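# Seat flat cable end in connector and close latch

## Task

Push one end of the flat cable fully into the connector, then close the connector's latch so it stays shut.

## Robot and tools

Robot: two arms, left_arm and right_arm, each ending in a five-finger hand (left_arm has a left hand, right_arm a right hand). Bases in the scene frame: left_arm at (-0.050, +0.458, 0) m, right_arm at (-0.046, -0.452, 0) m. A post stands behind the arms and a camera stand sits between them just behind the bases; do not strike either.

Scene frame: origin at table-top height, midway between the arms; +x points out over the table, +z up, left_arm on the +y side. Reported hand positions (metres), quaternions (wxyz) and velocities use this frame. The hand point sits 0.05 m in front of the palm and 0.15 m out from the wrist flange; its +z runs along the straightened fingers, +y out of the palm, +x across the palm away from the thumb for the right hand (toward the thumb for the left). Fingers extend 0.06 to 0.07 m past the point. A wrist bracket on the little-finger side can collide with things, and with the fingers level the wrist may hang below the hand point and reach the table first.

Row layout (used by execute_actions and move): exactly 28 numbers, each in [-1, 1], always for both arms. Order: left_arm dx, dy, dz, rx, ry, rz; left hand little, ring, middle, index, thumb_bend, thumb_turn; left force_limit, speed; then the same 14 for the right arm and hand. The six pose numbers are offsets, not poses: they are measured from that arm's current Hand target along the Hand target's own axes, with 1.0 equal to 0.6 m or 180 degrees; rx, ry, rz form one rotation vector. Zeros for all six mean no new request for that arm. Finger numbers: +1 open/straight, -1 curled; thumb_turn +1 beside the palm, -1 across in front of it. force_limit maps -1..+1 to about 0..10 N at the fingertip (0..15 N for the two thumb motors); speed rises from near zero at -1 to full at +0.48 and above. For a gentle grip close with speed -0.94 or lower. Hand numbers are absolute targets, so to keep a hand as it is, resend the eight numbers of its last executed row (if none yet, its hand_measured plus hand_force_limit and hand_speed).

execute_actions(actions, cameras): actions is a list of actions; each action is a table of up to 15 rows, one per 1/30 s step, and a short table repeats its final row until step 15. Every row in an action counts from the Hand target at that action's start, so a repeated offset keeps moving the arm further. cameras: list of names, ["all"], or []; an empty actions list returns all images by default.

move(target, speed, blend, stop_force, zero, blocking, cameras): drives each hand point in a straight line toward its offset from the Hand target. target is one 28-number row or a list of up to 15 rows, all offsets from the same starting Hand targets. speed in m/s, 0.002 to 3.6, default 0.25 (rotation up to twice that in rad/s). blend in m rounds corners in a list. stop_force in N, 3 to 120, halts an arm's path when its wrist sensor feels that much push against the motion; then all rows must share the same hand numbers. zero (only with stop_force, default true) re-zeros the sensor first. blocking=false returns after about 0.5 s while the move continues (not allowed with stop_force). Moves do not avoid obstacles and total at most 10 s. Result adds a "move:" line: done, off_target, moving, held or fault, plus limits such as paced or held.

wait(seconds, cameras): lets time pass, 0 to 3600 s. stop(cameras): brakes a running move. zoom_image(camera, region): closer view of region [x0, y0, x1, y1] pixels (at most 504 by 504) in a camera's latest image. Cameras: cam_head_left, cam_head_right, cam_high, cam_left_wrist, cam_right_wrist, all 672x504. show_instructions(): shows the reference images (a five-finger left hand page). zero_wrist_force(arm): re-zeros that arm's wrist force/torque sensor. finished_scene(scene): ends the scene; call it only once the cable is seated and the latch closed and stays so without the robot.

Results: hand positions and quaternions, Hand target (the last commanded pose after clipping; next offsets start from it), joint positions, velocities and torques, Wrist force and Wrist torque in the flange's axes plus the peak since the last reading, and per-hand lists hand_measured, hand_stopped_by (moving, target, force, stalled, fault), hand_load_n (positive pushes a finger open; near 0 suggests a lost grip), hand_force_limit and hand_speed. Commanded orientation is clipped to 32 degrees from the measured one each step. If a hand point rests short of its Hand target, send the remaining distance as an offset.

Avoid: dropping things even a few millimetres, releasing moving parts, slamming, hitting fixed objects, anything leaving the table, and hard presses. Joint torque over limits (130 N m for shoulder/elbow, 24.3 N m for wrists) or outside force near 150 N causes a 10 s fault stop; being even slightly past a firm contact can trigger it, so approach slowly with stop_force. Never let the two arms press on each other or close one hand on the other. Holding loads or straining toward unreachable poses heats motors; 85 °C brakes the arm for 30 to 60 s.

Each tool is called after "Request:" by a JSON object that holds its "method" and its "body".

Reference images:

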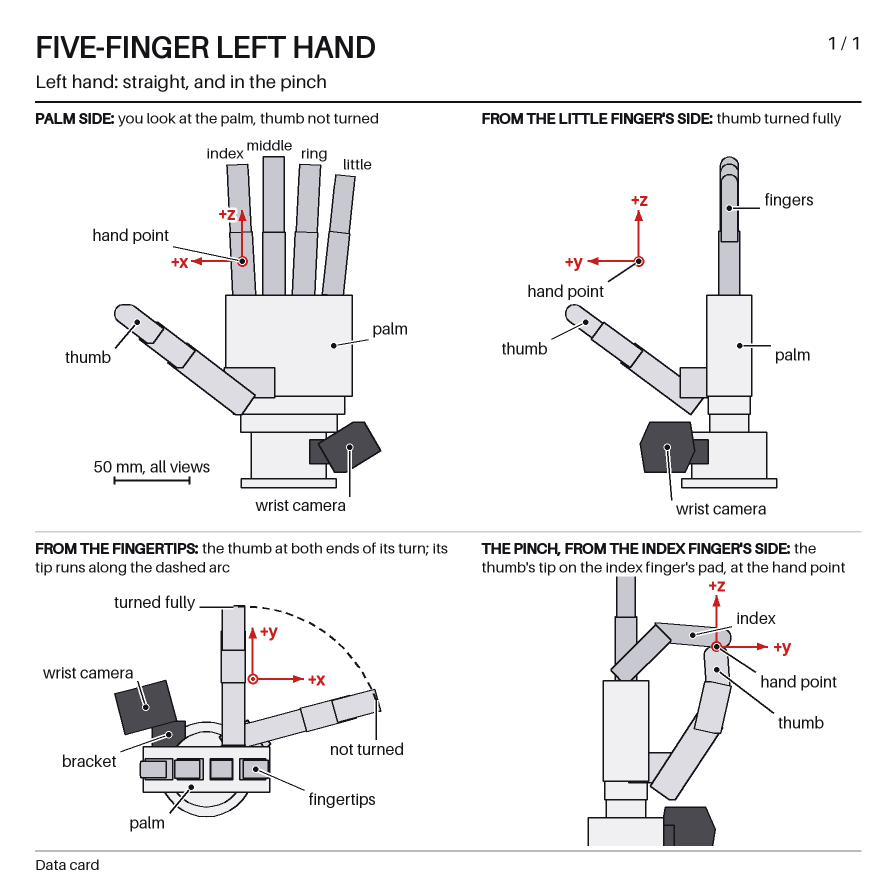

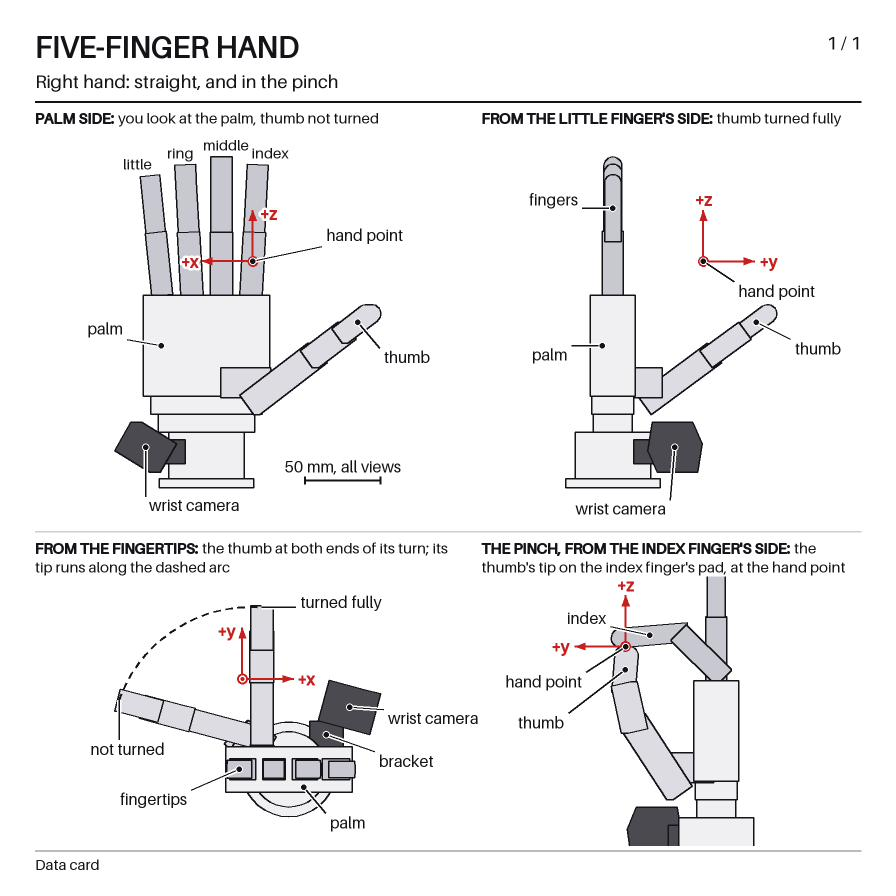

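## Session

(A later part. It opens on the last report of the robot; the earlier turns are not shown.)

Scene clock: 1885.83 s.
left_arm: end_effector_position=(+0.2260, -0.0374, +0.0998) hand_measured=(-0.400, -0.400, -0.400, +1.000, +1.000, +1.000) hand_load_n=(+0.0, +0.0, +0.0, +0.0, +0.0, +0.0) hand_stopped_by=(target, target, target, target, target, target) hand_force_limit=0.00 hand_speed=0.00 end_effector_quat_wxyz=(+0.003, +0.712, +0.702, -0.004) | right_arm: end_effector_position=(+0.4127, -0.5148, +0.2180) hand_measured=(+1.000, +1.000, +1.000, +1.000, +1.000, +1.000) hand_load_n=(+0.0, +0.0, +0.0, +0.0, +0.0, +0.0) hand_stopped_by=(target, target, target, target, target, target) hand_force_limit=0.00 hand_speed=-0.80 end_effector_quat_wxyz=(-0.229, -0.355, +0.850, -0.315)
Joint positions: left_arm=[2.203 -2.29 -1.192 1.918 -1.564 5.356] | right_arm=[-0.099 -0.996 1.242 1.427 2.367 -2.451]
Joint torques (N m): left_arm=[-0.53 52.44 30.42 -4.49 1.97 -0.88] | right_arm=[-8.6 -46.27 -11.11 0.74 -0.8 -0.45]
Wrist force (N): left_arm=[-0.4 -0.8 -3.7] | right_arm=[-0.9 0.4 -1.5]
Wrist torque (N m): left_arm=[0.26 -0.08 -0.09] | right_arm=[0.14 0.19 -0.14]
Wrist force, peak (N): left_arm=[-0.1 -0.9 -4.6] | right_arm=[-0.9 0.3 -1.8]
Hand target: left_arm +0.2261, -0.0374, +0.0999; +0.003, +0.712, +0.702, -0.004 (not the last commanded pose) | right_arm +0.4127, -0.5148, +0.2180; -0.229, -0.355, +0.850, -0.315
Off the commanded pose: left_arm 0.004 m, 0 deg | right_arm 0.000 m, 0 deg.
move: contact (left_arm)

Request:
{"method": "move", "body": {"target": [0,0,0.0083,0,0,0,-0.4,-0.4,-0.4,1,1,1,0,0,0,0,0,0,0,0,1,1,1,1,1,1,0,-0.8], "speed": 0.003, "stop_force": 8, "zero": false}}

Request:
{"method": "move", "body": {"target": [0,0,0.0083,0,0,0,-0.4,-0.4,-0.4,1,1,1,0,0,0,0,0,0,0,0,1,1,1,1,1,1,0,-0.8], "speed": 0.003, "stop_force": 14, "zero": false}}

Scene clock: 1896.80 s.
left_arm: end_effector_position=(+0.2261, -0.0375, +0.0996) hand_measured=(-0.400, -0.400, -0.400, +1.000, +1.000, +1.000) hand_load_n=(+0.0, +0.0, +0.0, +0.0, +0.0, +0.0) hand_stopped_by=(target, target, target, target, target, target) hand_force_limit=0.00 hand_speed=0.00 end_effector_quat_wxyz=(+0.003, +0.712, +0.702, -0.004) | right_arm: end_effector_position=(+0.4127, -0.5148, +0.2180) hand_measured=(+1.000, +1.000, +1.000, +1.000, +1.000, +1.000) hand_load_n=(+0.0, +0.0, +0.0, +0.0, +0.0, +0.0) hand_stopped_by=(target, target, target, target, target, target) hand_force_limit=0.00 hand_speed=-0.80 end_effector_quat_wxyz=(-0.229, -0.355, +0.850, -0.315)
Joint positions: left_arm=[2.203 -2.29 -1.192 1.919 -1.564 5.356] | right_arm=[-0.099 -0.996 1.242 1.427 2.367 -2.451]
Joint torques (N m): left_arm=[8.6 54.35 31.46 -3.17 1.67 0.06] | right_arm=[-8.84 -45.94 -11.26 0.71 -0.75 -0.4]
Wrist force (N): left_arm=[1.2 -3.6 -7.3] | right_arm=[-0.6 0.3 -1.1]
Wrist torque (N m): left_arm=[0.42 -0.09 0.04] | right_arm=[0.11 0.14 -0.13]
Wrist force, peak (N): left_arm=[1.2 -2.8 -11.0] | right_arm=[-0.9 0.6 -1.8]
Hand target: left_arm +0.2261, -0.0375, +0.0996; +0.003, +0.712, +0.702, -0.004 (not the last commanded pose) | right_arm +0.4127, -0.5148, +0.2180; -0.229, -0.355, +0.850, -0.315
Off the commanded pose: left_arm 0.005 m, 0 deg | right_arm 0.000 m, 0 deg.
move: contact (left_arm)

Scene clock: 1898.07 s.
left_arm: end_effector_position=(+0.2262, -0.0376, +0.0993) hand_measured=(-0.400, -0.400, -0.400, +1.000, +1.000, +1.000) hand_load_n=(+0.0, +0.0, +0.0, +0.5, +0.0, +0.0) hand_stopped_by=(target, target, target, target, target, target) hand_force_limit=0.00 hand_speed=0.00 end_effector_quat_wxyz=(+0.003, +0.712, +0.702, -0.004) | right_arm: end_effector_position=(+0.4127, -0.5148, +0.2180) hand_measured=(+1.000, +1.000, +1.000, +1.000, +1.000, +1.000) hand_load_n=(+0.0, +0.0, +0.5, +0.0, +0.0, +0.0) hand_stopped_by=(target, target, target, target, target, target) hand_force_limit=0.00 hand_speed=-0.80 end_effector_quat_wxyz=(-0.229, -0.355, +0.850, -0.315)
Joint positions: left_arm=[2.203 -2.29 -1.193 1.919 -1.564 5.356] | right_arm=[-0.099 -0.996 1.242 1.427 2.367 -2.451]
Joint torques (N m): left_arm=[8.34 51.55 30.62 -1.73 1.57 0.07] | right_arm=[-9.03 -45.43 -11.69 0.7 -0.75 -0.41]
Wrist force (N): left_arm=[2.5 -5.2 -13.4] | right_arm=[-0.8 0.5 -1.4]
Wrist torque (N m): left_arm=[0.80 -0.12 0.13] | right_arm=[0.16 0.18 -0.13]
Wrist force, peak (N): left_arm=[2.5 -4.6 -17.2] | right_arm=[-0.8 0.6 -1.9]
Hand target: left_arm +0.2262, -0.0376, +0.0993; +0.003, +0.712, +0.702, -0.004 (not the last commanded pose) | right_arm +0.4127, -0.5148, +0.2180; -0.229, -0.355, +0.850, -0.315
Off the commanded pose: left_arm 0.005 m, 0 deg | right_arm 0.000 m, 0 deg.
move: contact (left_arm)

Request:
{"method": "move", "body": {"target": [[0,0,-0.1095,0,0,0,-0.4,-0.4,-0.4,1,1,1,0,0,0,0,0,0,0,0,1,1,1,1,1,1,0,-0.8],[0,0,-0.1095,0,-0.25,-0.433,-0.4,-0.4,-0.4,1,1,1,0,0,0,0,0,0,0,0,1,1,1,1,1,1,0,-0.8],[0,0,-0.1095,0,-0.4998,-0.8656,-0.4,-0.4,-0.4,1,1,1,0,0,0,0,0,0,0,0,1,1,1,1,1,1,0,-0.8]], "speed": [0.05,0.4,0.4], "blend": [0.01,0.03,0]}}

Scene clock: 1924.23 s.
left_arm: end_effector_position=(+0.2262, -0.0370, +0.1650) hand_measured=(-0.400, -0.400, -0.400, +1.000, +1.000, +1.000) hand_load_n=(+0.0, +0.0, +0.0, +0.0, +0.0, +0.0) hand_stopped_by=(target, target, target, target, target, target) hand_force_limit=0.00 hand_speed=0.00 end_effector_quat_wxyz=(-0.348, +0.609, -0.616, +0.359) | right_arm: end_effector_position=(+0.4127, -0.5148, +0.2180) hand_measured=(+1.000, +1.000, +1.000, +1.000, +1.000, +1.000) hand_load_n=(+0.0, +0.0, +0.0, +0.0, +0.0, +0.0) hand_stopped_by=(target, target, target, target, target, target) hand_force_limit=0.00 hand_speed=-0.80 end_effector_quat_wxyz=(-0.229, -0.355, +0.850, -0.315)
Joint positions: left_arm=[2.056 -1.964 -1.567 2.656 -2.431 2.394] | right_arm=[-0.099 -0.996 1.242 1.427 2.367 -2.451]
Joint torques (N m): left_arm=[9.37 45.97 7.81 -0.1 -0.01 -1.08] | right_arm=[-8.79 -46.24 -11.2 0.77 -0.73 -0.38]
Wrist force (N): left_arm=[0.6 1.7 0.5] | right_arm=[-0.7 0.3 -1.4]
Wrist torque (N m): left_arm=[0.19 -0.07 0.01] | right_arm=[0.13 0.17 -0.13]
Wrist force, peak (N): left_arm=[2.6 -5.2 -13.8] | right_arm=[-0.8 0.5 -1.7]
Hand target: left_arm +0.2262, -0.0369, +0.1650; -0.348, +0.609, -0.616, +0.359 | right_arm +0.4127, -0.5148, +0.2180; -0.229, -0.355, +0.850, -0.315
Off the commanded pose: left_arm 0.000 m, 0 deg | right_arm 0.000 m, 0 deg.
move: done

Request:
{"method": "move", "body": {"target": [[-0.0632,-0.00725,0.01256,0,0,0,1,1,1,1,1,1,0,0,0,0,0,0,0,0,1,1,1,1,1,1,0,-0.8],[-0.0632,0.1847,0.1234,0,0,0,1,1,1,1,1,1,0,0,0,0,0,0,0,0,1,1,1,1,1,1,0,-0.8]], "speed": 0.1, "blend": [0.02,0], "cameras": ["cam_left_wrist"]}}

Request:
{"method": "zoom_image", "body": {"camera": "cam_left_wrist", "region": [230, 400, 310, 470]}}

Scene clock: 1932.63 s.
left_arm: end_effector_position=(+0.2354, -0.0003, +0.0316) hand_measured=(+1.000, +1.000, +1.000, +1.000, +1.000, +1.000) hand_load_n=(+0.0, +0.0, +0.0, +0.0, +0.0, -0.5) hand_stopped_by=(target, target, target, target, target, target) hand_force_limit=0.00 hand_speed=0.00 end_effector_quat_wxyz=(-0.348, +0.609, -0.616, +0.359) | right_arm: end_effector_position=(+0.4127, -0.5148, +0.2180) hand_measured=(+1.000, +1.000, +1.000, +1.000, +1.000, +1.000) hand_load_n=(+0.0, +0.0, +0.0, +0.0, +0.0, +0.0) hand_stopped_by=(target, target, target, target, target, target) hand_force_limit=0.00 hand_speed=-0.80 end_effector_quat_wxyz=(-0.229, -0.355, +0.850, -0.315)
Joint positions: left_arm=[2.117 -2.05 -1.827 3.052 -2.392 2.462] | right_arm=[-0.099 -0.996 1.242 1.427 2.367 -2.451]
Joint torques (N m): left_arm=[-4.94 41.45 30.4 -2.63 -2.44 1.36] | right_arm=[-9.02 -45.39 -11.74 0.65 -0.79 -0.33]
Wrist force (N): left_arm=[0.7 1.7 0.5] | right_arm=[-0.7 0.5 -1.3]
Wrist torque (N m): left_arm=[0.18 -0.05 0.06] | right_arm=[0.15 0.15 -0.12]
Wrist force, peak (N): left_arm=[0.7 2.7 1.0] | right_arm=[-0.9 0.6 -1.8]
Hand target: left_arm +0.2355, -0.0003, +0.0317; -0.348, +0.609, -0.616, +0.359 | right_arm +0.4127, -0.5148, +0.2180; -0.229, -0.355, +0.850, -0.315
Off the commanded pose: left_arm 0.000 m, 0 deg | right_arm 0.000 m, 0 deg.
move: done; blend cut to 0.0195 m at target 1
cam_left_wrist: T_world_to_cam=[[0.4857, -0.25357, 0.83654, -0.13327], [-0.5537, -0.82977, 0.06996, 0.12482], [0.67639, -0.49717, -0.54343, -0.02576]] pos_world=[0.15127, 0.05697, 0.08875]

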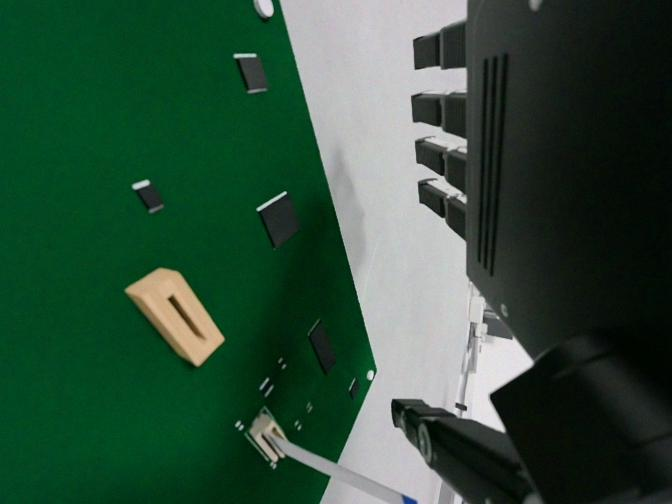

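Scaled by 6.300 from the camera's image (finer frame: 960x720).

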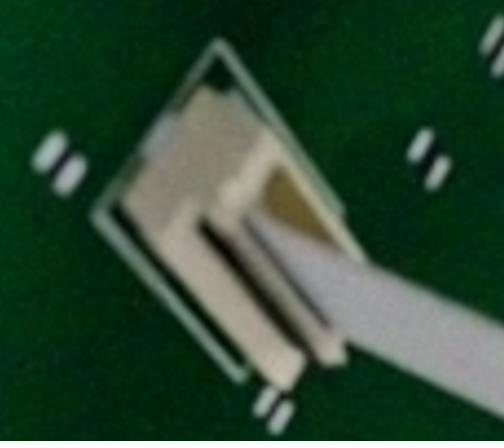

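Request:
{"method": "zoom_image", "body": {"camera": "cam_left_wrist", "region": [242, 402, 292, 467]}}

Scaled by 7.754 from the camera's image (finer frame: 960x720).

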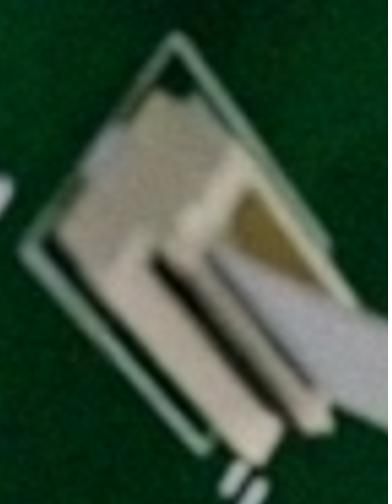

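Request:
{"method": "move", "body": {"target": [[0,-0.0722,-0.0417,0,0,0,1,1,1,1,1,1,0,0,0,0,0,0,0,0,1,1,1,1,1,1,0,-0.8],[-0.0472,-0.0522,-0.0823,0,-0.1395,-0.0806,1,1,1,1,1,1,0,0,0,0,0,0,0,0,1,1,1,1,1,1,0,-0.8],[-0.0472,0.02,-0.0406,0,-0.1395,-0.0806,1,1,1,1,1,1,0,0,0,0,0,0,0,0,1,1,1,1,1,1,0,-0.8]], "speed": 0.1, "blend": [0.015,0.015,0], "cameras": ["cam_left_wrist"]}}

Request:
{"method": "zoom_image", "body": {"camera": "cam_left_wrist", "region": [240, 405, 300, 465]}}

Scene clock: 1980.77 s.
left_arm: end_effector_position=(+0.2087, +0.0285, +0.0332) hand_measured=(+1.000, +1.000, +1.000, +1.000, +1.000, +1.000) hand_load_n=(+0.0, +0.0, +0.0, +0.0, +0.0, -0.5) hand_stopped_by=(target, target, target, target, target, target) hand_force_limit=0.00 hand_speed=0.00 end_effector_quat_wxyz=(-0.425, +0.745, -0.445, +0.259) | right_arm: end_effector_position=(+0.4127, -0.5148, +0.2180) hand_measured=(+1.000, +1.000, +1.000, +1.000, +1.000, +1.000) hand_load_n=(+0.0, +0.0, +0.0, +0.0, +0.0, +0.0) hand_stopped_by=(target, target, target, target, target, target) hand_force_limit=0.00 hand_speed=-0.80 end_effector_quat_wxyz=(-0.229, -0.355, +0.850, -0.315)
Joint positions: left_arm=[2.008 -2.325 -1.574 2.241 -2.611 1.461] | right_arm=[-0.099 -0.996 1.242 1.427 2.367 -2.451]
Joint torques (N m): left_arm=[-4.77 54.98 28.34 -5.09 -1.94 1.34] | right_arm=[-8.51 -45.94 -11.48 0.68 -0.75 -0.27]
Wrist force (N): left_arm=[0.6 1.8 0.4] | right_arm=[-1.0 0.4 -1.7]
Wrist torque (N m): left_arm=[0.21 -0.03 0.02] | right_arm=[0.16 0.21 -0.14]
Wrist force, peak (N): left_arm=[0.5 3.0 0.9] | right_arm=[-0.8 0.1 -1.8]
Hand target: left_arm +0.2088, +0.0284, +0.0332; -0.425, +0.745, -0.444, +0.259 | right_arm +0.4127, -0.5148, +0.2180; -0.229, -0.355, +0.850, -0.315
Off the commanded pose: left_arm 0.000 m, 0 deg | right_arm 0.000 m, 0 deg.
move: done
cam_left_wrist: T_world_to_cam=[[0.55148, 0.01443, 0.83406, -0.13564], [-0.08167, -0.99411, 0.0712, 0.04002], [0.83018, -0.10738, -0.54706, -0.03567]] pos_world=[0.10769, 0.03792, 0.09077]

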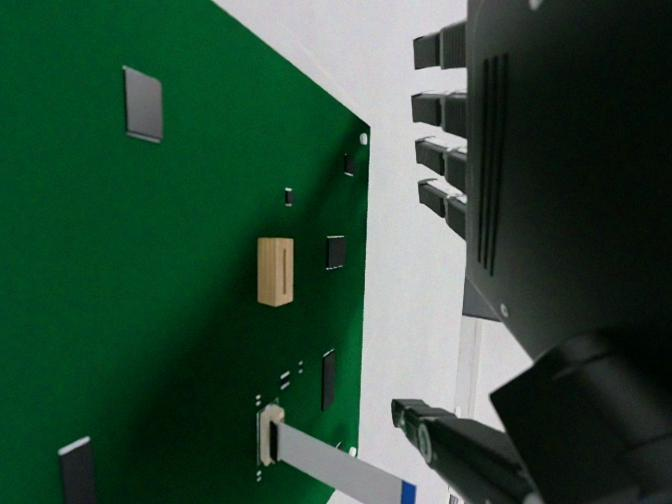

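Scaled by 8.400 from the camera's image (finer frame: 960x720).

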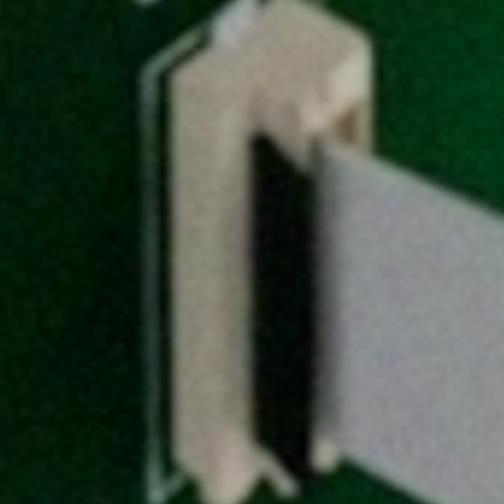

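Request:
{"method": "move", "body": {"target": [[0,-0.1876,-0.1083,0,0,0,1,1,1,1,1,1,0,0,0,0,0,0,0,0,1,1,1,1,1,1,0,-0.8],[0.1096,-0.1739,-0.1321,0,0.1395,0.0806,1,1,1,1,1,1,0,0,0,0,0,0,0,0,1,1,1,1,1,1,0,-0.8]], "speed": [0.1,0.2], "blend": [0.02,0]}}

Request:
{"method": "move", "body": {"target": [[0,0,0,0,0.25,0.433,1,1,1,1,1,1,0,0,0,0,0,0,0,0,1,1,1,1,1,1,0,-0.8],[0,0,0,0,0.4998,0.8656,1,1,1,1,1,1,0,0,0,0,0,0,0,0,1,1,1,1,1,1,0,-0.8]], "speed": 0.4, "blend": [0.03,0]}}

Scene clock: 2037.20 s.
left_arm: end_effector_position=(+0.2254, -0.0360, +0.1638) hand_measured=(+1.000, +1.000, +1.000, +1.000, +1.000, +1.000) hand_load_n=(+0.0, -0.5, -0.5, +0.0, +0.0, -0.5) hand_stopped_by=(target, target, target, target, target, target) hand_force_limit=0.00 hand_speed=0.00 end_effector_quat_wxyz=(-0.348, +0.609, -0.616, +0.359) | right_arm: end_effector_position=(+0.4127, -0.5148, +0.2180) hand_measured=(+1.000, +1.000, +1.000, +1.000, +1.000, +1.000) hand_load_n=(+0.0, +0.0, +0.0, +0.0, +0.0, +0.0) hand_stopped_by=(target, target, target, target, target, target) hand_force_limit=0.00 hand_speed=-0.80 end_effector_quat_wxyz=(-0.229, -0.355, +0.850, -0.315)
Joint positions: left_arm=[2.055 -1.963 -1.572 2.659 -2.432 2.393] | right_arm=[-0.099 -0.996 1.242 1.427 2.367 -2.451]
Joint torques (N m): left_arm=[-8.38 26.38 33.96 -1.37 -1.53 1.44] | right_arm=[-9.05 -45.85 -11.31 0.65 -0.73 -0.19]
Wrist force (N): left_arm=[0.5 1.9 0.4] | right_arm=[-0.4 0.3 -1.5]
Wrist torque (N m): left_arm=[0.22 -0.04 0.05] | right_arm=[0.14 0.12 -0.11]
Wrist force, peak (N): left_arm=[0.7 2.7 0.9] | right_arm=[-1.0 0.4 -1.8]
Hand target: left_arm +0.2253, -0.0361, +0.1638; -0.348, +0.609, -0.616, +0.359 | right_arm +0.4127, -0.5148, +0.2180; -0.229, -0.355, +0.850, -0.315
Off the commanded pose: left_arm 0.000 m, 0 deg | right_arm 0.000 m, 0 deg.
move: done

Scene clock: 2041.67 s.
left_arm: end_effector_position=(+0.2253, -0.0362, +0.1638) hand_measured=(+1.000, +1.000, +1.000, +1.000, +1.000, +1.000) hand_load_n=(+0.0, +0.0, +0.0, +0.0, +0.0, +0.0) hand_stopped_by=(target, target, target, target, target, target) hand_force_limit=0.00 hand_speed=0.00 end_effector_quat_wxyz=(+0.003, +0.712, +0.702, -0.004) | right_arm: end_effector_position=(+0.4127, -0.5148, +0.2180) hand_measured=(+1.000, +1.000, +1.000, +1.000, +1.000, +1.000) hand_load_n=(+0.0, +0.0, +0.0, +0.0, +0.0, +0.0) hand_stopped_by=(target, target, target, target, target, target) hand_force_limit=0.00 hand_speed=-0.80 end_effector_quat_wxyz=(-0.229, -0.355, +0.850, -0.315)
Joint positions: left_arm=[2.203 -2.241 -1.106 1.784 -1.564 5.356] | right_arm=[-0.099 -0.996 1.242 1.427 2.367 -2.451]
Joint torques (N m): left_arm=[9.72 57.39 8.15 -1.17 1.85 1.34] | right_arm=[-9.09 -45.85 -11.47 0.79 -0.79 -0.19]
Wrist force (N): left_arm=[0.4 0.4 0.4] | right_arm=[-0.4 0.3 -1.3]
Wrist torque (N m): left_arm=[-0.02 -0.03 0.04] | right_arm=[0.13 0.11 -0.12]
Wrist force, peak (N): left_arm=[0.8 2.2 0.3] | right_arm=[-0.6 0.5 -1.8]
Hand target: left_arm +0.2253, -0.0361, +0.1638; +0.003, +0.712, +0.702, -0.004 | right_arm +0.4127, -0.5148, +0.2180; -0.229, -0.355, +0.850, -0.315
Off the commanded pose: left_arm 0.000 m, 0 deg | right_arm 0.000 m, 0 deg.
move: done

Request:
{"method": "move", "body": {"target": [[-0.0633,-0.2118,0,0.3333,0,0,1,1,1,1,1,1,0,0,0,0,0,0,0,0,1,1,1,1,1,1,0,-0.8],[-0.0633,-0.2118,0.2155,0.3333,0,0,1,1,1,1,1,1,0,0,0,0,0,0,0,0,1,1,1,1,1,1,0,-0.8]], "speed": [0.2,0.1], "blend": [0.02,0], "cameras": ["cam_left_wrist"]}}

Scene clock: 2050.87 s.
left_arm: end_effector_position=(+0.0976, -0.0735, +0.0350) hand_measured=(+1.000, +1.000, +1.000, +1.000, +1.000, +1.000) hand_load_n=(+0.0, +0.0, +0.0, +0.0, +0.0, -0.5) hand_stopped_by=(target, target, target, target, target, target) hand_force_limit=0.00 hand_speed=0.00 end_effector_quat_wxyz=(-0.353, +0.619, +0.606, -0.354) | right_arm: end_effector_position=(+0.4127, -0.5148, +0.2180) hand_measured=(+1.000, +1.000, +1.000, +1.000, +1.000, +1.000) hand_load_n=(+0.0, +0.0, +0.0, +0.0, +0.0, +0.0) hand_stopped_by=(target, target, target, target, target, target) hand_force_limit=0.00 hand_speed=-0.80 end_effector_quat_wxyz=(-0.229, -0.355, +0.850, -0.315)
Joint positions: left_arm=[2.314 -2.674 -1.056 1.291 -0.883 5.802] | right_arm=[-0.099 -0.996 1.242 1.427 2.367 -2.451]
Joint torques (N m): left_arm=[-7.7 66.63 23.22 -4.88 2.99 -1.09] | right_arm=[-8.66 -45.68 -11.61 0.68 -0.68 -0.16]
Wrist force (N): left_arm=[0.5 1.8 0.6] | right_arm=[-0.7 0.5 -1.5]
Wrist torque (N m): left_arm=[0.19 -0.04 0.06] | right_arm=[0.17 0.16 -0.12]
Wrist force, peak (N): left_arm=[0.8 2.9 0.8] | right_arm=[-0.8 0.8 -1.8]
Hand target: left_arm +0.0976, -0.0735, +0.0350; -0.353, +0.619, +0.606, -0.354 | right_arm +0.4127, -0.5148, +0.2180; -0.229, -0.355, +0.850, -0.315
Off the commanded pose: left_arm 0.000 m, 0 deg | right_arm 0.000 m, 0 deg.
move: done
cam_left_wrist: T_world_to_cam=[[-0.48496, 0.26863, 0.83226, 0.04561], [0.55268, 0.83167, 0.05361, 0.00226], [-0.67776, 0.48597, -0.55179, 0.23763]] pos_world=[0.18193, -0.12962, 0.09304]

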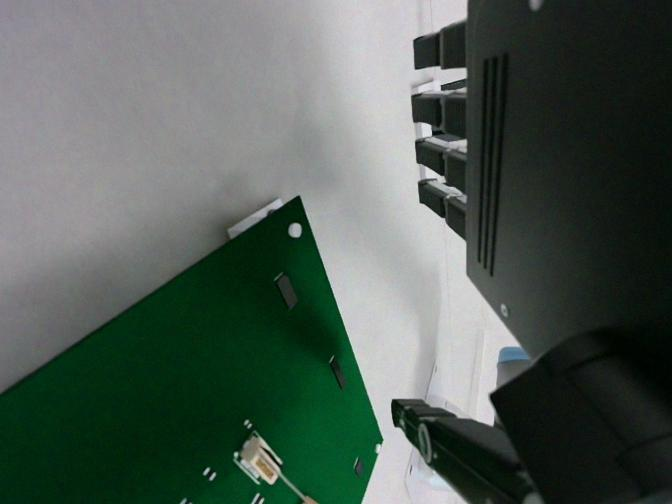

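Request:
{"method": "zoom_image", "body": {"camera": "cam_left_wrist", "region": [230, 425, 300, 495]}}

Scaled by 7.200 from the camera's image (finer frame: 960x720).

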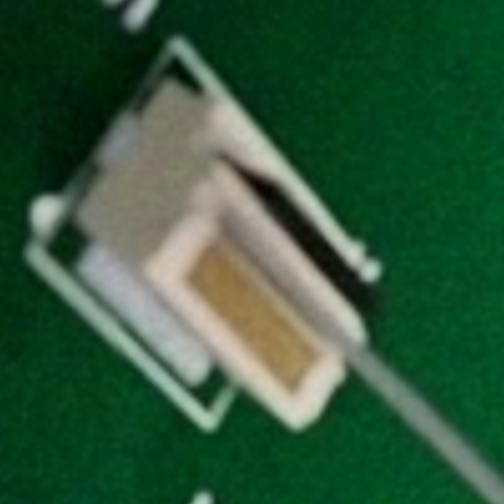

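Request:
{"method": "zoom_image", "body": {"camera": "cam_left_wrist", "region": [250, 436, 290, 480]}}

Scaled by 11.455 from the camera's image (finer frame: 960x720).

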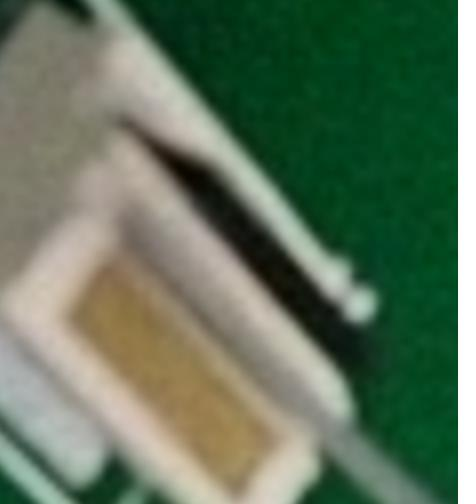

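Request:
{"method": "move", "body": {"target": [[0,-0.1876,-0.1083,0,0,0,1,1,1,1,1,1,0,0,0,0,0,0,0,0,1,1,1,1,1,1,0,-0.8],[0.0605,-0.0883,-0.2802,-0.3333,0,0,1,1,1,1,1,1,0,0,0,0,0,0,0,0,1,1,1,1,1,1,0,-0.8]], "speed": [0.1,0.3], "blend": [0.03,0]}}

Scene clock: 2180.20 s.
left_arm: end_effector_position=(+0.2172, -0.0377, +0.1645) hand_measured=(+1.000, +1.000, +1.000, +1.000, +1.000, +1.000) hand_load_n=(+0.0, +0.0, -0.5, +0.0, +0.0, +0.0) hand_stopped_by=(target, target, target, target, target, target) hand_force_limit=0.00 hand_speed=0.00 end_effector_quat_wxyz=(+0.003, +0.712, +0.702, -0.004) | right_arm: end_effector_position=(+0.4127, -0.5148, +0.2180) hand_measured=(+1.000, +1.000, +1.000, +1.000, +1.000, +1.000) hand_load_n=(+0.0, +0.0, +0.0, +0.0, +0.0, +0.0) hand_stopped_by=(target, target, target, target, target, target) hand_force_limit=0.00 hand_speed=-0.80 end_effector_quat_wxyz=(-0.229, -0.355, +0.850, -0.315)
Joint positions: left_arm=[2.189 -2.236 -1.112 1.785 -1.564 5.343] | right_arm=[-0.099 -0.996 1.242 1.427 2.367 -2.451]
Joint torques (N m): left_arm=[9.46 36.91 32.93 -2.85 -0.59 0.98] | right_arm=[-9.14 -45.62 -11.76 0.69 -0.7 -0.09]
Wrist force (N): left_arm=[0.2 0.4 0.0] | right_arm=[-0.7 0.2 -1.6]
Wrist torque (N m): left_arm=[0.00 -0.01 -0.02] | right_arm=[0.12 0.17 -0.14]
Wrist force, peak (N): left_arm=[0.7 3.2 1.0] | right_arm=[-0.7 0.8 -1.8]
Hand target: left_arm +0.2173, -0.0377, +0.1645; +0.003, +0.712, +0.702, -0.004 | right_arm +0.4127, -0.5148, +0.2180; -0.229, -0.355, +0.850, -0.315
Off the commanded pose: left_arm 0.000 m, 0 deg | right_arm 0.000 m, 0 deg.
move: done

Request:
{"method": "move", "body": {"target": [[0.0008,0,0,0,0,0,-0.4,-0.4,-0.4,1,1,1,0,0,0,0,0,0,0,0,1,1,1,1,1,1,0,-0.8],[0.0008,0,0.1123,0,0,0,-0.4,-0.4,-0.4,1,1,1,0,0,0,0,0,0,0,0,1,1,1,1,1,1,0,-0.8]], "speed": 0.05}}

Request:
{"method": "move", "body": {"target": [0,0.012,0,0,0,0,-0.4,-0.4,-0.4,1,1,1,0,0,0,0,0,0,0,0,1,1,1,1,1,1,0,-0.8], "speed": 0.003, "stop_force": 3}}

Scene clock: 2188.00 s.
left_arm: end_effector_position=(+0.2172, -0.0378, +0.0969) hand_measured=(-0.400, -0.400, -0.400, +1.000, +1.000, +1.000) hand_load_n=(+0.0, +0.0, +0.0, +0.0, +0.0, +0.0) hand_stopped_by=(target, target, target, target, target, target) hand_force_limit=0.00 hand_speed=0.00 end_effector_quat_wxyz=(+0.003, +0.712, +0.702, -0.004) end_effector_velocity=(+0.000, +0.000, +0.002) end_effector_angular_velocity=(+0.000, +0.001, +0.000) | right_arm: end_effector_position=(+0.4127, -0.5148, +0.2180) hand_measured=(+1.000, +1.000, +1.000, +1.000, +1.000, +1.000) hand_load_n=(+0.0, +0.0, +0.5, +0.0, +0.0, +0.0) hand_stopped_by=(target, target, target, target, target, target) hand_force_limit=0.00 hand_speed=-0.80 end_effector_quat_wxyz=(-0.229, -0.355, +0.850, -0.315)
Joint positions: left_arm=[2.189 -2.285 -1.209 1.93 -1.564 5.343] | right_arm=[-0.099 -0.996 1.242 1.427 2.367 -2.451]
Joint velocities: left_arm=[0 0.002 0.003 -0.005 0.001 0] | right_arm=[within noise]
Joint torques (N m): left_arm=[-7.39 55.55 30.93 -4.86 -1.33 -0.93] | right_arm=[-8.81 -45.53 -11.57 0.66 -0.76 -0.14]
Wrist force (N): left_arm=[0.2 0.5 0.0] | right_arm=[-0.6 0.4 -1.6]
Wrist torque (N m): left_arm=[0.04 0.00 -0.01] | right_arm=[0.15 0.15 -0.13]
Wrist force, peak (N): left_arm=[0.5 0.8 -0.1] | right_arm=[-0.8 0.4 -2.0]
Hand target: left_arm +0.2173, -0.0379, +0.0971; +0.003, +0.712, +0.702, -0.004 | right_arm +0.4127, -0.5148, +0.2180; -0.229, -0.355, +0.850, -0.315
Off the commanded pose: left_arm 0.000 m, 0 deg | right_arm 0.000 m, 0 deg.
move: done

Scene clock: 2190.73 s.
left_arm: end_effector_position=(+0.2222, -0.0380, +0.0971) hand_measured=(-0.400, -0.400, -0.400, +1.000, +1.000, +1.000) hand_load_n=(+0.0, +0.0, +0.0, +0.0, +0.0, +0.0) hand_stopped_by=(target, target, target, target, target, target) hand_force_limit=0.00 hand_speed=0.00 end_effector_quat_wxyz=(+0.003, +0.712, +0.702, -0.004) | right_arm: end_effector_position=(+0.4127, -0.5148, +0.2180) hand_measured=(+1.000, +1.000, +1.000, +1.000, +1.000, +1.000) hand_load_n=(+0.0, +0.0, +0.0, +0.0, +0.0, +0.0) hand_stopped_by=(target, target, target, target, target, target) hand_force_limit=0.00 hand_speed=-0.80 end_effector_quat_wxyz=(-0.229, -0.355, +0.850, -0.315)
Joint positions: left_arm=[2.196 -2.289 -1.2 1.926 -1.564 5.35] | right_arm=[-0.099 -0.996 1.242 1.427 2.367 -2.451]
Joint torques (N m): left_arm=[-6.14 57.15 6.94 0.45 -0.21 -1.05] | right_arm=[-8.5 -45.72 -12.01 0.62 -0.82 -0.03]
Wrist force (N): left_arm=[-0.4 -2.7 -0.9] | right_arm=[-0.6 0.3 -1.4]
Wrist torque (N m): left_arm=[0.10 0.01 -0.08] | right_arm=[0.13 0.14 -0.11]
Wrist force, peak (N): left_arm=[0.3 -3.5 -1.0] | right_arm=[-0.8 0.4 -1.9]
Hand target: left_arm +0.2222, -0.0380, +0.0971; +0.003, +0.712, +0.702, -0.004 (not the last commanded pose) | right_arm +0.4127, -0.5148, +0.2180; -0.229, -0.355, +0.850, -0.315
Off the commanded pose: left_arm 0.002 m, 0 deg | right_arm 0.000 m, 0 deg.
move: contact (left_arm)

Request:
{"method": "move", "body": {"target": [0,0.012,0,0,0,0,-0.4,-0.4,-0.4,1,1,1,0,0,0,0,0,0,0,0,1,1,1,1,1,1,0,-0.8], "speed": 0.003, "stop_force": 7, "zero": false}}

Scene clock: 2197.10 s.
left_arm: end_effector_position=(+0.2226, -0.0380, +0.0971) hand_measured=(-0.400, -0.400, -0.400, +1.000, +1.000, +1.000) hand_load_n=(+0.0, +0.0, +0.0, +0.5, +0.0, +0.0) hand_stopped_by=(target, target, target, target, target, target) hand_force_limit=0.00 hand_speed=0.00 end_effector_quat_wxyz=(+0.003, +0.712, +0.702, -0.004) | right_arm: end_effector_position=(+0.4127, -0.5148, +0.2180) hand_measured=(+1.000, +1.000, +1.000, +1.000, +1.000, +1.000) hand_load_n=(+0.0, +0.0, +0.0, +0.0, +0.0, +0.0) hand_stopped_by=(target, target, target, target, target, target) hand_force_limit=0.00 hand_speed=-0.80 end_effector_quat_wxyz=(-0.229, -0.355, +0.850, -0.315)
Joint positions: left_arm=[2.197 -2.29 -1.199 1.926 -1.564 5.351] | right_arm=[-0.099 -0.996 1.242 1.427 2.367 -2.451]
Joint torques (N m): left_arm=[-5.89 57.41 7.66 1.16 -2.46 -0.97] | right_arm=[-9.28 -45.8 -12.14 0.65 -0.87 -0.08]
Wrist force (N): left_arm=[0.2 -6.1 -2.3] | right_arm=[-0.5 0.4 -1.5]
Wrist torque (N m): left_arm=[0.22 -0.02 -0.02] | right_arm=[0.15 0.13 -0.11]
Wrist force, peak (N): left_arm=[0.4 -7.7 -2.4] | right_arm=[-0.8 0.4 -1.8]
Hand target: left_arm +0.2226, -0.0380, +0.0971; +0.003, +0.712, +0.702, -0.004 (not the last commanded pose) | right_arm +0.4127, -0.5148, +0.2180; -0.229, -0.355, +0.850, -0.315
Off the commanded pose: left_arm 0.007 m, 0 deg | right_arm 0.000 m, 0 deg.
move: contact (left_arm)

Request:
{"method": "move", "body": {"target": [0,0.012,0,0,0,0,-0.4,-0.4,-0.4,1,1,1,0,0,0,0,0,0,0,0,1,1,1,1,1,1,0,-0.8], "speed": 0.003, "stop_force": 13, "zero": false}}

Scene clock: 2202.30 s.
left_arm: end_effector_position=(+0.2232, -0.0380, +0.0972) hand_measured=(-0.400, -0.400, -0.400, +1.000, +1.000, +1.000) hand_load_n=(+0.0, +0.0, +0.0, +0.5, +0.0, +0.0) hand_stopped_by=(target, target, target, target, target, target) hand_force_limit=0.00 hand_speed=0.00 end_effector_quat_wxyz=(+0.003, +0.712, +0.702, -0.004) | right_arm: end_effector_position=(+0.4127, -0.5148, +0.2180) hand_measured=(+1.000, +1.000, +1.000, +1.000, +1.000, +1.000) hand_load_n=(+0.5, +0.0, +0.0, +0.0, +0.0, +0.0) hand_stopped_by=(target, target, target, target, target, target) hand_force_limit=0.00 hand_speed=-0.80 end_effector_quat_wxyz=(-0.229, -0.355, +0.850, -0.315)
Joint positions: left_arm=[2.198 -2.29 -1.199 1.925 -1.564 5.352] | right_arm=[-0.099 -0.996 1.242 1.427 2.367 -2.451]
Joint torques (N m): left_arm=[-3.12 55.67 7.72 2.49 -2.55 -0.78] | right_arm=[-9.28 -46.05 -12.07 0.67 -0.79 -0.03]
Wrist force (N): left_arm=[0.1 -12.2 -5.7] | right_arm=[-0.9 0.1 -1.5]
Wrist torque (N m): left_arm=[0.44 -0.09 -0.01] | right_arm=[0.11 0.19 -0.14]
Wrist force, peak (N): left_arm=[0.3 -14.4 -5.8] | right_arm=[-1.0 0.4 -1.7]
Hand target: left_arm +0.2232, -0.0380, +0.0972; +0.003, +0.712, +0.702, -0.004 (not the last commanded pose) | right_arm +0.4127, -0.5148, +0.2180; -0.229, -0.355, +0.850, -0.315
Off the commanded pose: left_arm 0.007 m, 0 deg | right_arm 0.000 m, 0 deg.
move: contact (left_arm)

Request:
{"method": "move", "body": {"target": [[0.0012,-0.01,0,0,0,0,-0.4,-0.4,-0.4,1,1,1,0,0,0,0,0,0,0,0,1,1,1,1,1,1,0,-0.8],[0.0012,-0.01,-0.113,0,0,0,-0.4,-0.4,-0.4,1,1,1,0,0,0,0,0,0,0,0,1,1,1,1,1,1,0,-0.8],[0.0012,0.0275,-0.113,0,0,0,-0.4,-0.4,-0.4,1,1,1,0,0,0,0,0,0,0,0,1,1,1,1,1,1,0,-0.8],[0.0012,0.0275,-0.0018,0,0,0,-0.4,-0.4,-0.4,1,1,1,0,0,0,0,0,0,0,0,1,1,1,1,1,1,0,-0.8]], "speed": 0.06, "blend": [0.003,0.005,0.005,0], "cameras": ["cam_high"]}}

Request:
{"method": "zoom_image", "body": {"camera": "cam_high", "region": [340, 125, 380, 160]}}

Scene clock: 2223.03 s.
left_arm: end_effector_position=(+0.2397, -0.0374, +0.0981) hand_measured=(-0.400, -0.400, -0.400, +1.000, +1.000, +1.000) hand_load_n=(+0.0, +0.0, +0.5, +0.0, +0.0, +0.0) hand_stopped_by=(target, target, target, target, target, target) hand_force_limit=0.00 hand_speed=0.00 end_effector_quat_wxyz=(+0.003, +0.712, +0.702, -0.004) | right_arm: end_effector_position=(+0.4127, -0.5148, +0.2180) hand_measured=(+1.000, +1.000, +1.000, +1.000, +1.000, +1.000) hand_load_n=(+0.0, +0.0, +0.0, +0.0, +0.0, +0.0) hand_stopped_by=(target, target, target, target, target, target) hand_force_limit=0.00 hand_speed=-0.80 end_effector_quat_wxyz=(-0.229, -0.355, +0.850, -0.315)
Joint positions: left_arm=[2.223 -2.304 -1.172 1.912 -1.564 5.376] | right_arm=[-0.099 -0.996 1.242 1.427 2.367 -2.451]
Joint torques (N m): left_arm=[-7.66 58.97 30.96 -4.93 2.36 -0.86] | right_arm=[-9.42 -45.95 -12.3 0.69 -0.81 -0.01]
Wrist force (N): left_arm=[0.5 1.1 0.4] | right_arm=[-0.7 0.3 -1.7]
Wrist torque (N m): left_arm=[0.13 -0.05 0.01] | right_arm=[0.15 0.17 -0.13]
Wrist force, peak (N): left_arm=[-0.1 -12.4 -6.1] | right_arm=[-0.7 0.6 -2.0]
Hand target: left_arm +0.2397, -0.0375, +0.0983; +0.003, +0.712, +0.702, -0.004 | right_arm +0.4127, -0.5148, +0.2180; -0.229, -0.355, +0.850, -0.315
Off the commanded pose: left_arm 0.000 m, 0 deg | right_arm 0.000 m, 0 deg.
move: done

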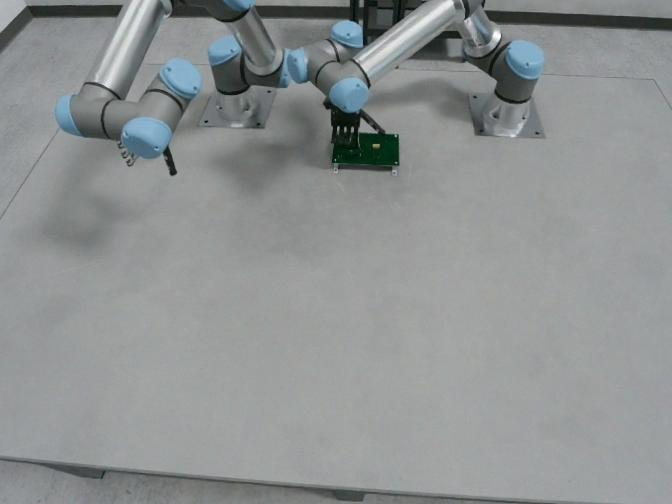

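Scaled by 12.600 from the camera's image (finer frame: 960x720).

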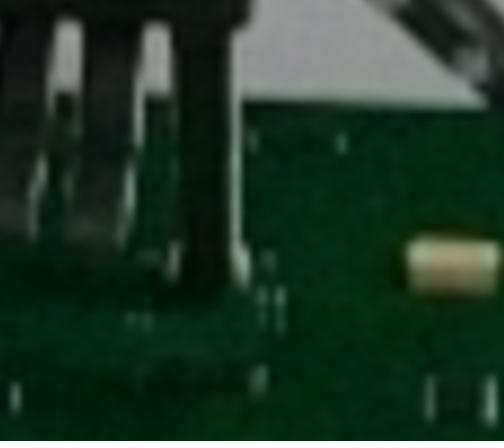

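Request:
{"method": "move", "body": {"target": [0,-0.03,0,0,0,0,-0.4,-0.4,-0.4,1,1,1,0,0,0,0,0,0,0,0,1,1,1,1,1,1,0,-0.8], "speed": 0.004, "stop_force": 3}}

Scene clock: 2233.60 s.
left_arm: end_effector_position=(+0.2296, -0.0373, +0.0983) hand_measured=(-0.400, -0.400, -0.400, +1.000, +1.000, +1.000) hand_load_n=(+0.0, +0.5, +0.0, -5.0, +0.0, +0.0) hand_stopped_by=(target, target, target, target, target, target) hand_force_limit=0.00 hand_speed=0.00 end_effector_quat_wxyz=(+0.003, +0.712, +0.702, -0.004) | right_arm: end_effector_position=(+0.4127, -0.5148, +0.2180) hand_measured=(+1.000, +1.000, +1.000, +1.000, +1.000, +1.000) hand_load_n=(+0.0, +0.0, +0.0, +0.0, +0.0, +0.0) hand_stopped_by=(target, target, target, target, target, target) hand_force_limit=0.00 hand_speed=-0.80 end_effector_quat_wxyz=(-0.229, -0.355, +0.850, -0.315)
Joint positions: left_arm=[2.208 -2.294 -1.189 1.92 -1.564 5.362] | right_arm=[-0.099 -0.996 1.242 1.427 2.367 -2.451]
Joint torques (N m): left_arm=[7.99 38.37 31.72 -5.46 -0.87 1.22] | right_arm=[-8.6 -45.57 -12.15 0.6 -0.77 0]
Wrist force (N): left_arm=[0.8 4.6 0.5] | right_arm=[-0.9 0.2 -1.6]
Wrist torque (N m): left_arm=[0.12 -0.02 0.00] | right_arm=[0.13 0.20 -0.14]
Wrist force, peak (N): left_arm=[0.8 4.6 0.5] | right_arm=[-1.0 0.6 -1.9]
Hand target: left_arm +0.2296, -0.0373, +0.0983; +0.003, +0.712, +0.702, -0.004 (not the last commanded pose) | right_arm +0.4127, -0.5148, +0.2180; -0.229, -0.355, +0.850, -0.315
Off the commanded pose: left_arm 0.008 m, 0 deg | right_arm 0.000 m, 0 deg.
move: contact (left_arm)

Request:
{"method": "move", "body": {"target": [0,-0.015,0,0,0,0,-0.4,-0.4,-0.4,1,1,1,0,0,0,0,0,0,0,0,1,1,1,1,1,1,0,-0.8], "speed": 0.003, "stop_force": 5, "zero": false, "cameras": ["cam_high"]}}

Request:
{"method": "zoom_image", "body": {"camera": "cam_high", "region": [340, 125, 380, 160]}}

Scene clock: 2245.63 s.
left_arm: end_effector_position=(+0.2287, -0.0373, +0.0982) hand_measured=(-0.400, -0.400, -0.400, +1.000, +1.000, +1.000) hand_load_n=(+0.0, +0.0, +0.0, -7.5, +0.0, +0.0) hand_stopped_by=(target, target, target, target, target, target) hand_force_limit=0.00 hand_speed=0.00 end_effector_quat_wxyz=(+0.003, +0.712, +0.702, -0.004) | right_arm: end_effector_position=(+0.4127, -0.5148, +0.2180) hand_measured=(+1.000, +1.000, +1.000, +1.000, +1.000, +1.000) hand_load_n=(+0.0, -0.5, +0.0, +0.0, +0.0, +0.0) hand_stopped_by=(target, target, target, target, target, target) hand_force_limit=0.00 hand_speed=-0.80 end_effector_quat_wxyz=(-0.229, -0.355, +0.850, -0.315)
Joint positions: left_arm=[2.207 -2.293 -1.191 1.92 -1.564 5.36] | right_arm=[-0.099 -0.996 1.242 1.427 2.367 -2.451]
Joint torques (N m): left_arm=[7.16 37.61 31.15 -5.81 0.06 1.2] | right_arm=[-9.08 -45.76 -11.77 0.68 -0.75 0.07]
Wrist force (N): left_arm=[0.4 6.2 -0.5] | right_arm=[-0.5 0.5 -1.6]
Wrist torque (N m): left_arm=[0.13 -0.06 -0.03] | right_arm=[0.18 0.14 -0.11]
Wrist force, peak (N): left_arm=[0.0 6.3 -0.4] | right_arm=[-0.9 0.6 -1.8]
Hand target: left_arm +0.2287, -0.0373, +0.0982; +0.003, +0.712, +0.702, -0.004 (not the last commanded pose) | right_arm +0.4127, -0.5148, +0.2180; -0.229, -0.355, +0.850, -0.315
Off the commanded pose: left_arm 0.008 m, 0 deg | right_arm 0.000 m, 0 deg.
move: contact (left_arm)

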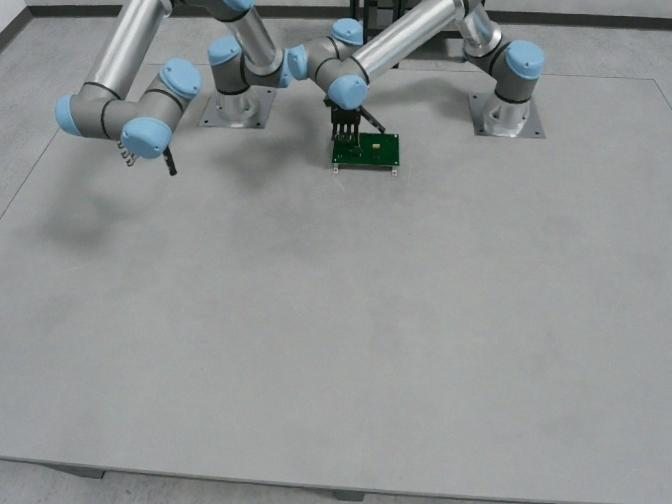

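Scaled by 12.600 from the camera's image (finer frame: 960x720).

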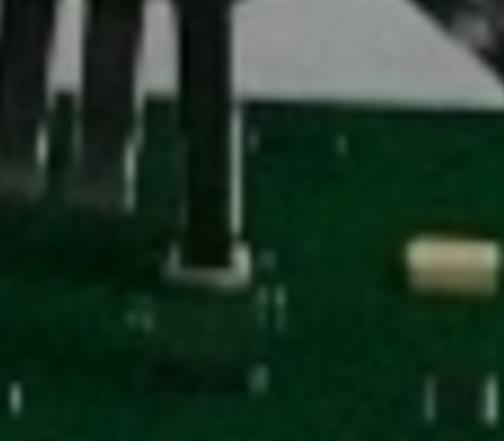

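Request:
{"method": "move", "body": {"target": [0,-0.015,0,0,0,0,-0.4,-0.4,-0.4,1,1,1,0,0,0,0,0,0,0,0,1,1,1,1,1,1,0,-0.8], "speed": 0.003, "stop_force": 9, "zero": false}}

Scene clock: 2254.43 s.
left_arm: end_effector_position=(+0.2268, -0.0373, +0.0982) hand_measured=(-0.400, -0.400, -0.400, +0.998, +1.000, +1.000) hand_load_n=(+0.0, +0.0, +0.0, -13.5, +0.0, +0.0) hand_stopped_by=(target, target, target, target, target, target) hand_force_limit=0.00 hand_speed=0.00 end_effector_quat_wxyz=(+0.003, +0.712, +0.702, -0.004) | right_arm: end_effector_position=(+0.4127, -0.5148, +0.2180) hand_measured=(+1.000, +1.000, +1.000, +1.000, +1.000, +1.000) hand_load_n=(+0.0, +0.0, +0.0, +0.0, +0.0, +0.0) hand_stopped_by=(target, target, target, target, target, target) hand_force_limit=0.00 hand_speed=-0.80 end_effector_quat_wxyz=(-0.229, -0.355, +0.850, -0.315)
Joint positions: left_arm=[2.204 -2.291 -1.194 1.922 -1.564 5.357] | right_arm=[-0.099 -0.996 1.242 1.427 2.367 -2.451]
Joint torques (N m): left_arm=[5.78 37.54 30.28 -6.48 0.4 1.22] | right_arm=[-8.89 -46.06 -12.13 0.76 -0.8 0.06]
Wrist force (N): left_arm=[0.3 9.8 -0.1] | right_arm=[-0.5 0.3 -1.4]
Wrist torque (N m): left_arm=[0.02 -0.04 -0.05] | right_arm=[0.13 0.14 -0.12]
Wrist force, peak (N): left_arm=[0.0 10.3 -0.2] | right_arm=[-0.7 0.4 -1.9]
Hand target: left_arm +0.2268, -0.0373, +0.0982; +0.003, +0.712, +0.702, -0.004 (not the last commanded pose) | right_arm +0.4127, -0.5148, +0.2180; -0.229, -0.355, +0.850, -0.315
Off the commanded pose: left_arm 0.007 m, 0 deg | right_arm 0.000 m, 0 deg.
move: contact (left_arm)

Request:
{"method": "move", "body": {"target": [0,0.005,0,0,0,0,-0.4,-0.4,-0.4,1,1,1,0,0,0,0,0,0,0,0,1,1,1,1,1,1,0,-0.8], "speed": 0.01, "cameras": ["cam_high"]}}

Request:
{"method": "zoom_image", "body": {"camera": "cam_high", "region": [340, 125, 380, 160]}}

Scene clock: 2295.20 s.
left_arm: end_effector_position=(+0.2299, -0.0373, +0.0982) hand_measured=(-0.400, -0.400, -0.400, +1.000, +1.000, +1.000) hand_load_n=(+0.0, +0.0, +0.0, -3.5, +0.0, +0.0) hand_stopped_by=(target, target, target, target, target, target) hand_force_limit=0.00 hand_speed=0.00 end_effector_quat_wxyz=(+0.003, +0.712, +0.702, -0.004) | right_arm: end_effector_position=(+0.4127, -0.5148, +0.2180) hand_measured=(+1.000, +1.000, +1.000, +1.000, +1.000, +1.000) hand_load_n=(+0.0, +0.0, +0.0, +0.0, +0.0, +0.0) hand_stopped_by=(target, target, target, target, target, target) hand_force_limit=0.00 hand_speed=-0.80 end_effector_quat_wxyz=(-0.229, -0.355, +0.850, -0.315)
Joint positions: left_arm=[2.208 -2.294 -1.189 1.92 -1.564 5.362] | right_arm=[-0.099 -0.996 1.242 1.427 2.367 -2.451]
Joint torques (N m): left_arm=[-0.66 43.85 24.74 -4.61 2.78 0.22] | right_arm=[-9.05 -45.57 -12.49 0.71 -0.83 0.13]
Wrist force (N): left_arm=[0.5 2.9 0.1] | right_arm=[-0.7 0.4 -1.5]
Wrist torque (N m): left_arm=[-0.02 -0.05 -0.05] | right_arm=[0.15 0.16 -0.13]
Wrist force, peak (N): left_arm=[0.4 10.3 0.1] | right_arm=[-0.8 0.4 -2.0]
Hand target: left_arm +0.2298, -0.0373, +0.0982; +0.003, +0.712, +0.702, -0.004 | right_arm +0.4127, -0.5148, +0.2180; -0.229, -0.355, +0.850, -0.315
Off the commanded pose: left_arm 0.000 m, 0 deg | right_arm 0.000 m, 0 deg.
move: done

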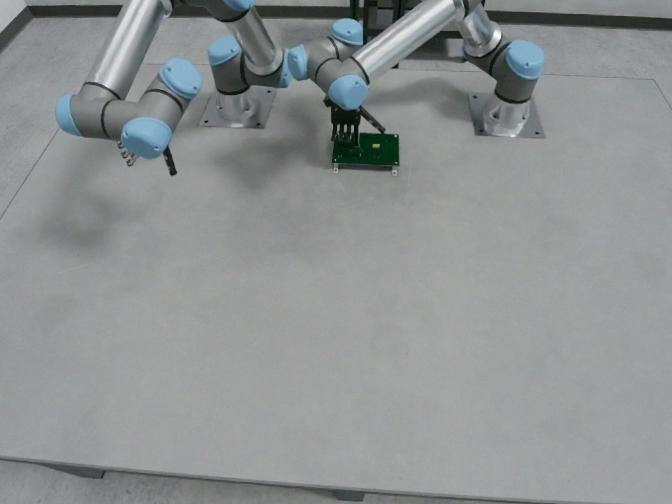

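Scaled by 12.600 from the camera's image (finer frame: 960x720).

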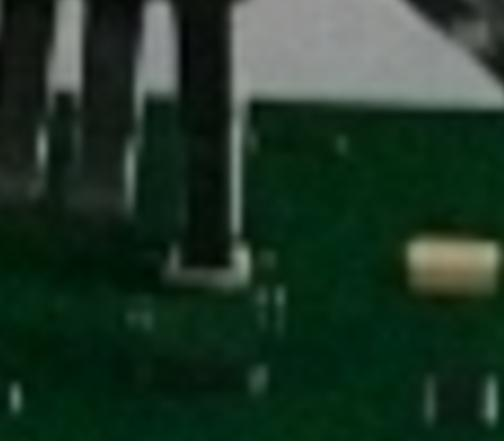

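Request:
{"method": "move", "body": {"target": [[0,0.015,0,0,0,0,-0.4,-0.4,-0.4,1,1,1,0,0,0,0,0,0,0,0,1,1,1,1,1,1,0,-0.8],[0,0.015,-0.112,0,0,0,-0.4,-0.4,-0.4,1,1,1,0,0,0,0,0,0,0,0,1,1,1,1,1,1,0,-0.8],[0,-0.0055,-0.112,0,-0.25,-0.433,-0.4,-0.4,-0.4,1,1,1,0,0,0,0,0,0,0,0,1,1,1,1,1,1,0,-0.8],[0,-0.0055,-0.112,0,-0.4998,-0.8656,-0.4,-0.4,-0.4,1,1,1,0,0,0,0,0,0,0,0,1,1,1,1,1,1,0,-0.8]], "speed": [0.05,0.08,0.4,0.4], "blend": [0.003,0.01,0.03,0]}}

Scene clock: 2383.70 s.
left_arm: end_effector_position=(+0.2265, -0.0367, +0.1654) hand_measured=(-0.400, -0.400, -0.400, +1.000, +1.000, +1.000) hand_load_n=(+0.0, +0.0, +0.0, +0.0, +0.0, +0.0) hand_stopped_by=(target, target, target, target, target, target) hand_force_limit=0.00 hand_speed=0.00 end_effector_quat_wxyz=(-0.348, +0.609, -0.616, +0.359) end_effector_velocity=(+0.000, +0.000, -0.001) end_effector_angular_velocity=(-0.002, +0.001, +0.003) | right_arm: end_effector_position=(+0.4127, -0.5148, +0.2180) hand_measured=(+1.000, +1.000, +1.000, +1.000, +1.000, +1.000) hand_load_n=(+0.0, +0.0, +0.0, +0.0, +0.0, +0.0) hand_stopped_by=(target, target, target, target, target, target) hand_force_limit=0.00 hand_speed=-0.80 end_effector_quat_wxyz=(-0.229, -0.355, +0.850, -0.315)
Joint positions: left_arm=[2.057 -1.962 -1.568 2.656 -2.431 2.396] | right_arm=[-0.099 -0.996 1.242 1.427 2.367 -2.451]
Joint velocities: left_arm=[0 -0.002 -0.001 0 0 -0.005] | right_arm=[within noise]
Joint torques (N m): left_arm=[9.25 45.6 7.85 -0.2 -0.12 -1.28] | right_arm=[-9.05 -45.59 -11.72 0.73 -0.77 0.13]
Wrist force (N): left_arm=[0.8 1.4 1.0] | right_arm=[-0.6 0.3 -1.5]
Wrist torque (N m): left_arm=[0.12 -0.06 0.03] | right_arm=[0.14 0.15 -0.12]
Wrist force, peak (N): left_arm=[0.2 3.2 -0.4] | right_arm=[-0.7 0.3 -2.0]
Hand target: left_arm +0.2266, -0.0366, +0.1654; -0.348, +0.609, -0.616, +0.359 | right_arm +0.4127, -0.5148, +0.2180; -0.229, -0.355, +0.850, -0.315
Off the commanded pose: left_arm 0.000 m, 0 deg | right_arm 0.000 m, 0 deg.
move: done

Request:
{"method": "move", "body": {"target": [[0.0753,0.0052,-0.0089,0,0,0,1,1,1,1,1,1,0,0,0,0,0,0,0,0,1,1,1,1,1,1,0,-0.8],[0.0753,0.1602,0.0806,0,0,0,1,1,1,1,1,1,0,0,0,0,0,0,0,0,1,1,1,1,1,1,0,-0.8]], "speed": 0.1, "blend": [0.01,0], "cameras": ["cam_left_wrist"]}}

Request:
{"method": "zoom_image", "body": {"camera": "cam_left_wrist", "region": [95, 175, 150, 230]}}

Scene clock: 2395.67 s.
left_arm: end_effector_position=(+0.2196, -0.0826, +0.0583) hand_measured=(+1.000, +1.000, +1.000, +1.000, +1.000, +1.000) hand_load_n=(+0.0, +0.0, +0.0, +0.0, +0.0, +0.0) hand_stopped_by=(target, target, target, target, target, target) hand_force_limit=0.00 hand_speed=0.00 end_effector_quat_wxyz=(-0.348, +0.609, -0.616, +0.359) | right_arm: end_effector_position=(+0.4127, -0.5148, +0.2180) hand_measured=(+1.000, +1.000, +1.000, +1.000, +1.000, +1.000) hand_load_n=(+0.0, +0.0, +0.0, -0.5, +0.0, +0.0) hand_stopped_by=(target, target, target, target, target, target) hand_force_limit=0.00 hand_speed=-0.80 end_effector_quat_wxyz=(-0.229, -0.355, +0.850, -0.315)
Joint positions: left_arm=[2.001 -2.187 -1.532 2.791 -2.466 2.326] | right_arm=[-0.099 -0.996 1.242 1.427 2.367 -2.451]
Joint torques (N m): left_arm=[-6.82 50.54 30.81 -3.17 -2.79 1.32] | right_arm=[-8.83 -46.06 -12.02 0.66 -0.68 0.12]
Wrist force (N): left_arm=[0.9 1.4 0.9] | right_arm=[-0.9 0.3 -1.7]
Wrist torque (N m): left_arm=[0.08 -0.07 0.09] | right_arm=[0.15 0.19 -0.13]
Wrist force, peak (N): left_arm=[0.5 2.5 1.4] | right_arm=[-0.8 0.8 -1.8]
Hand target: left_arm +0.2196, -0.0827, +0.0584; -0.348, +0.609, -0.616, +0.359 | right_arm +0.4127, -0.5148, +0.2180; -0.229, -0.355, +0.850, -0.315
Off the commanded pose: left_arm 0.000 m, 0 deg | right_arm 0.000 m, 0 deg.
move: done
cam_left_wrist: T_world_to_cam=[[0.48557, -0.25357, 0.83661, -0.16879], [-0.55386, -0.82966, 0.06999, 0.04594], [0.67636, -0.49735, -0.5433, -0.0415]] pos_world=[0.13547, -0.02533, 0.11545]

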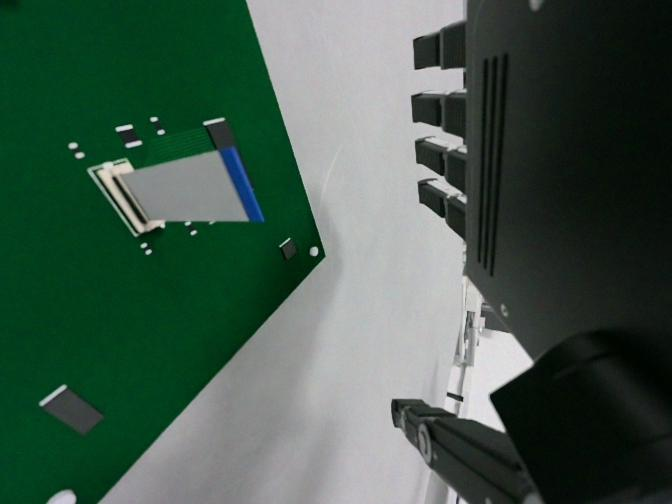

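Scaled by 9.164 from the camera's image (finer frame: 960x720).

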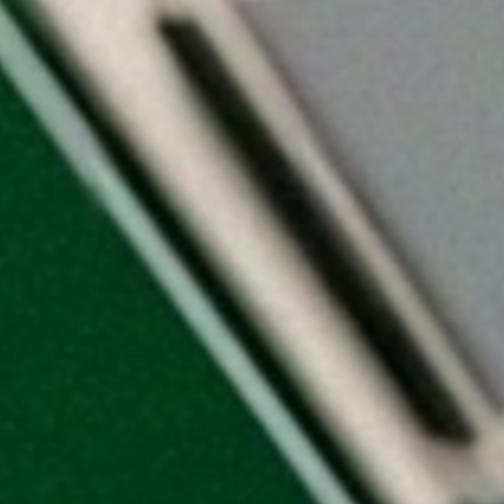

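Request:
{"method": "zoom_image", "body": {"camera": "cam_left_wrist", "region": [80, 150, 170, 245]}}

Scaled by 5.305 from the camera's image (finer frame: 960x720).

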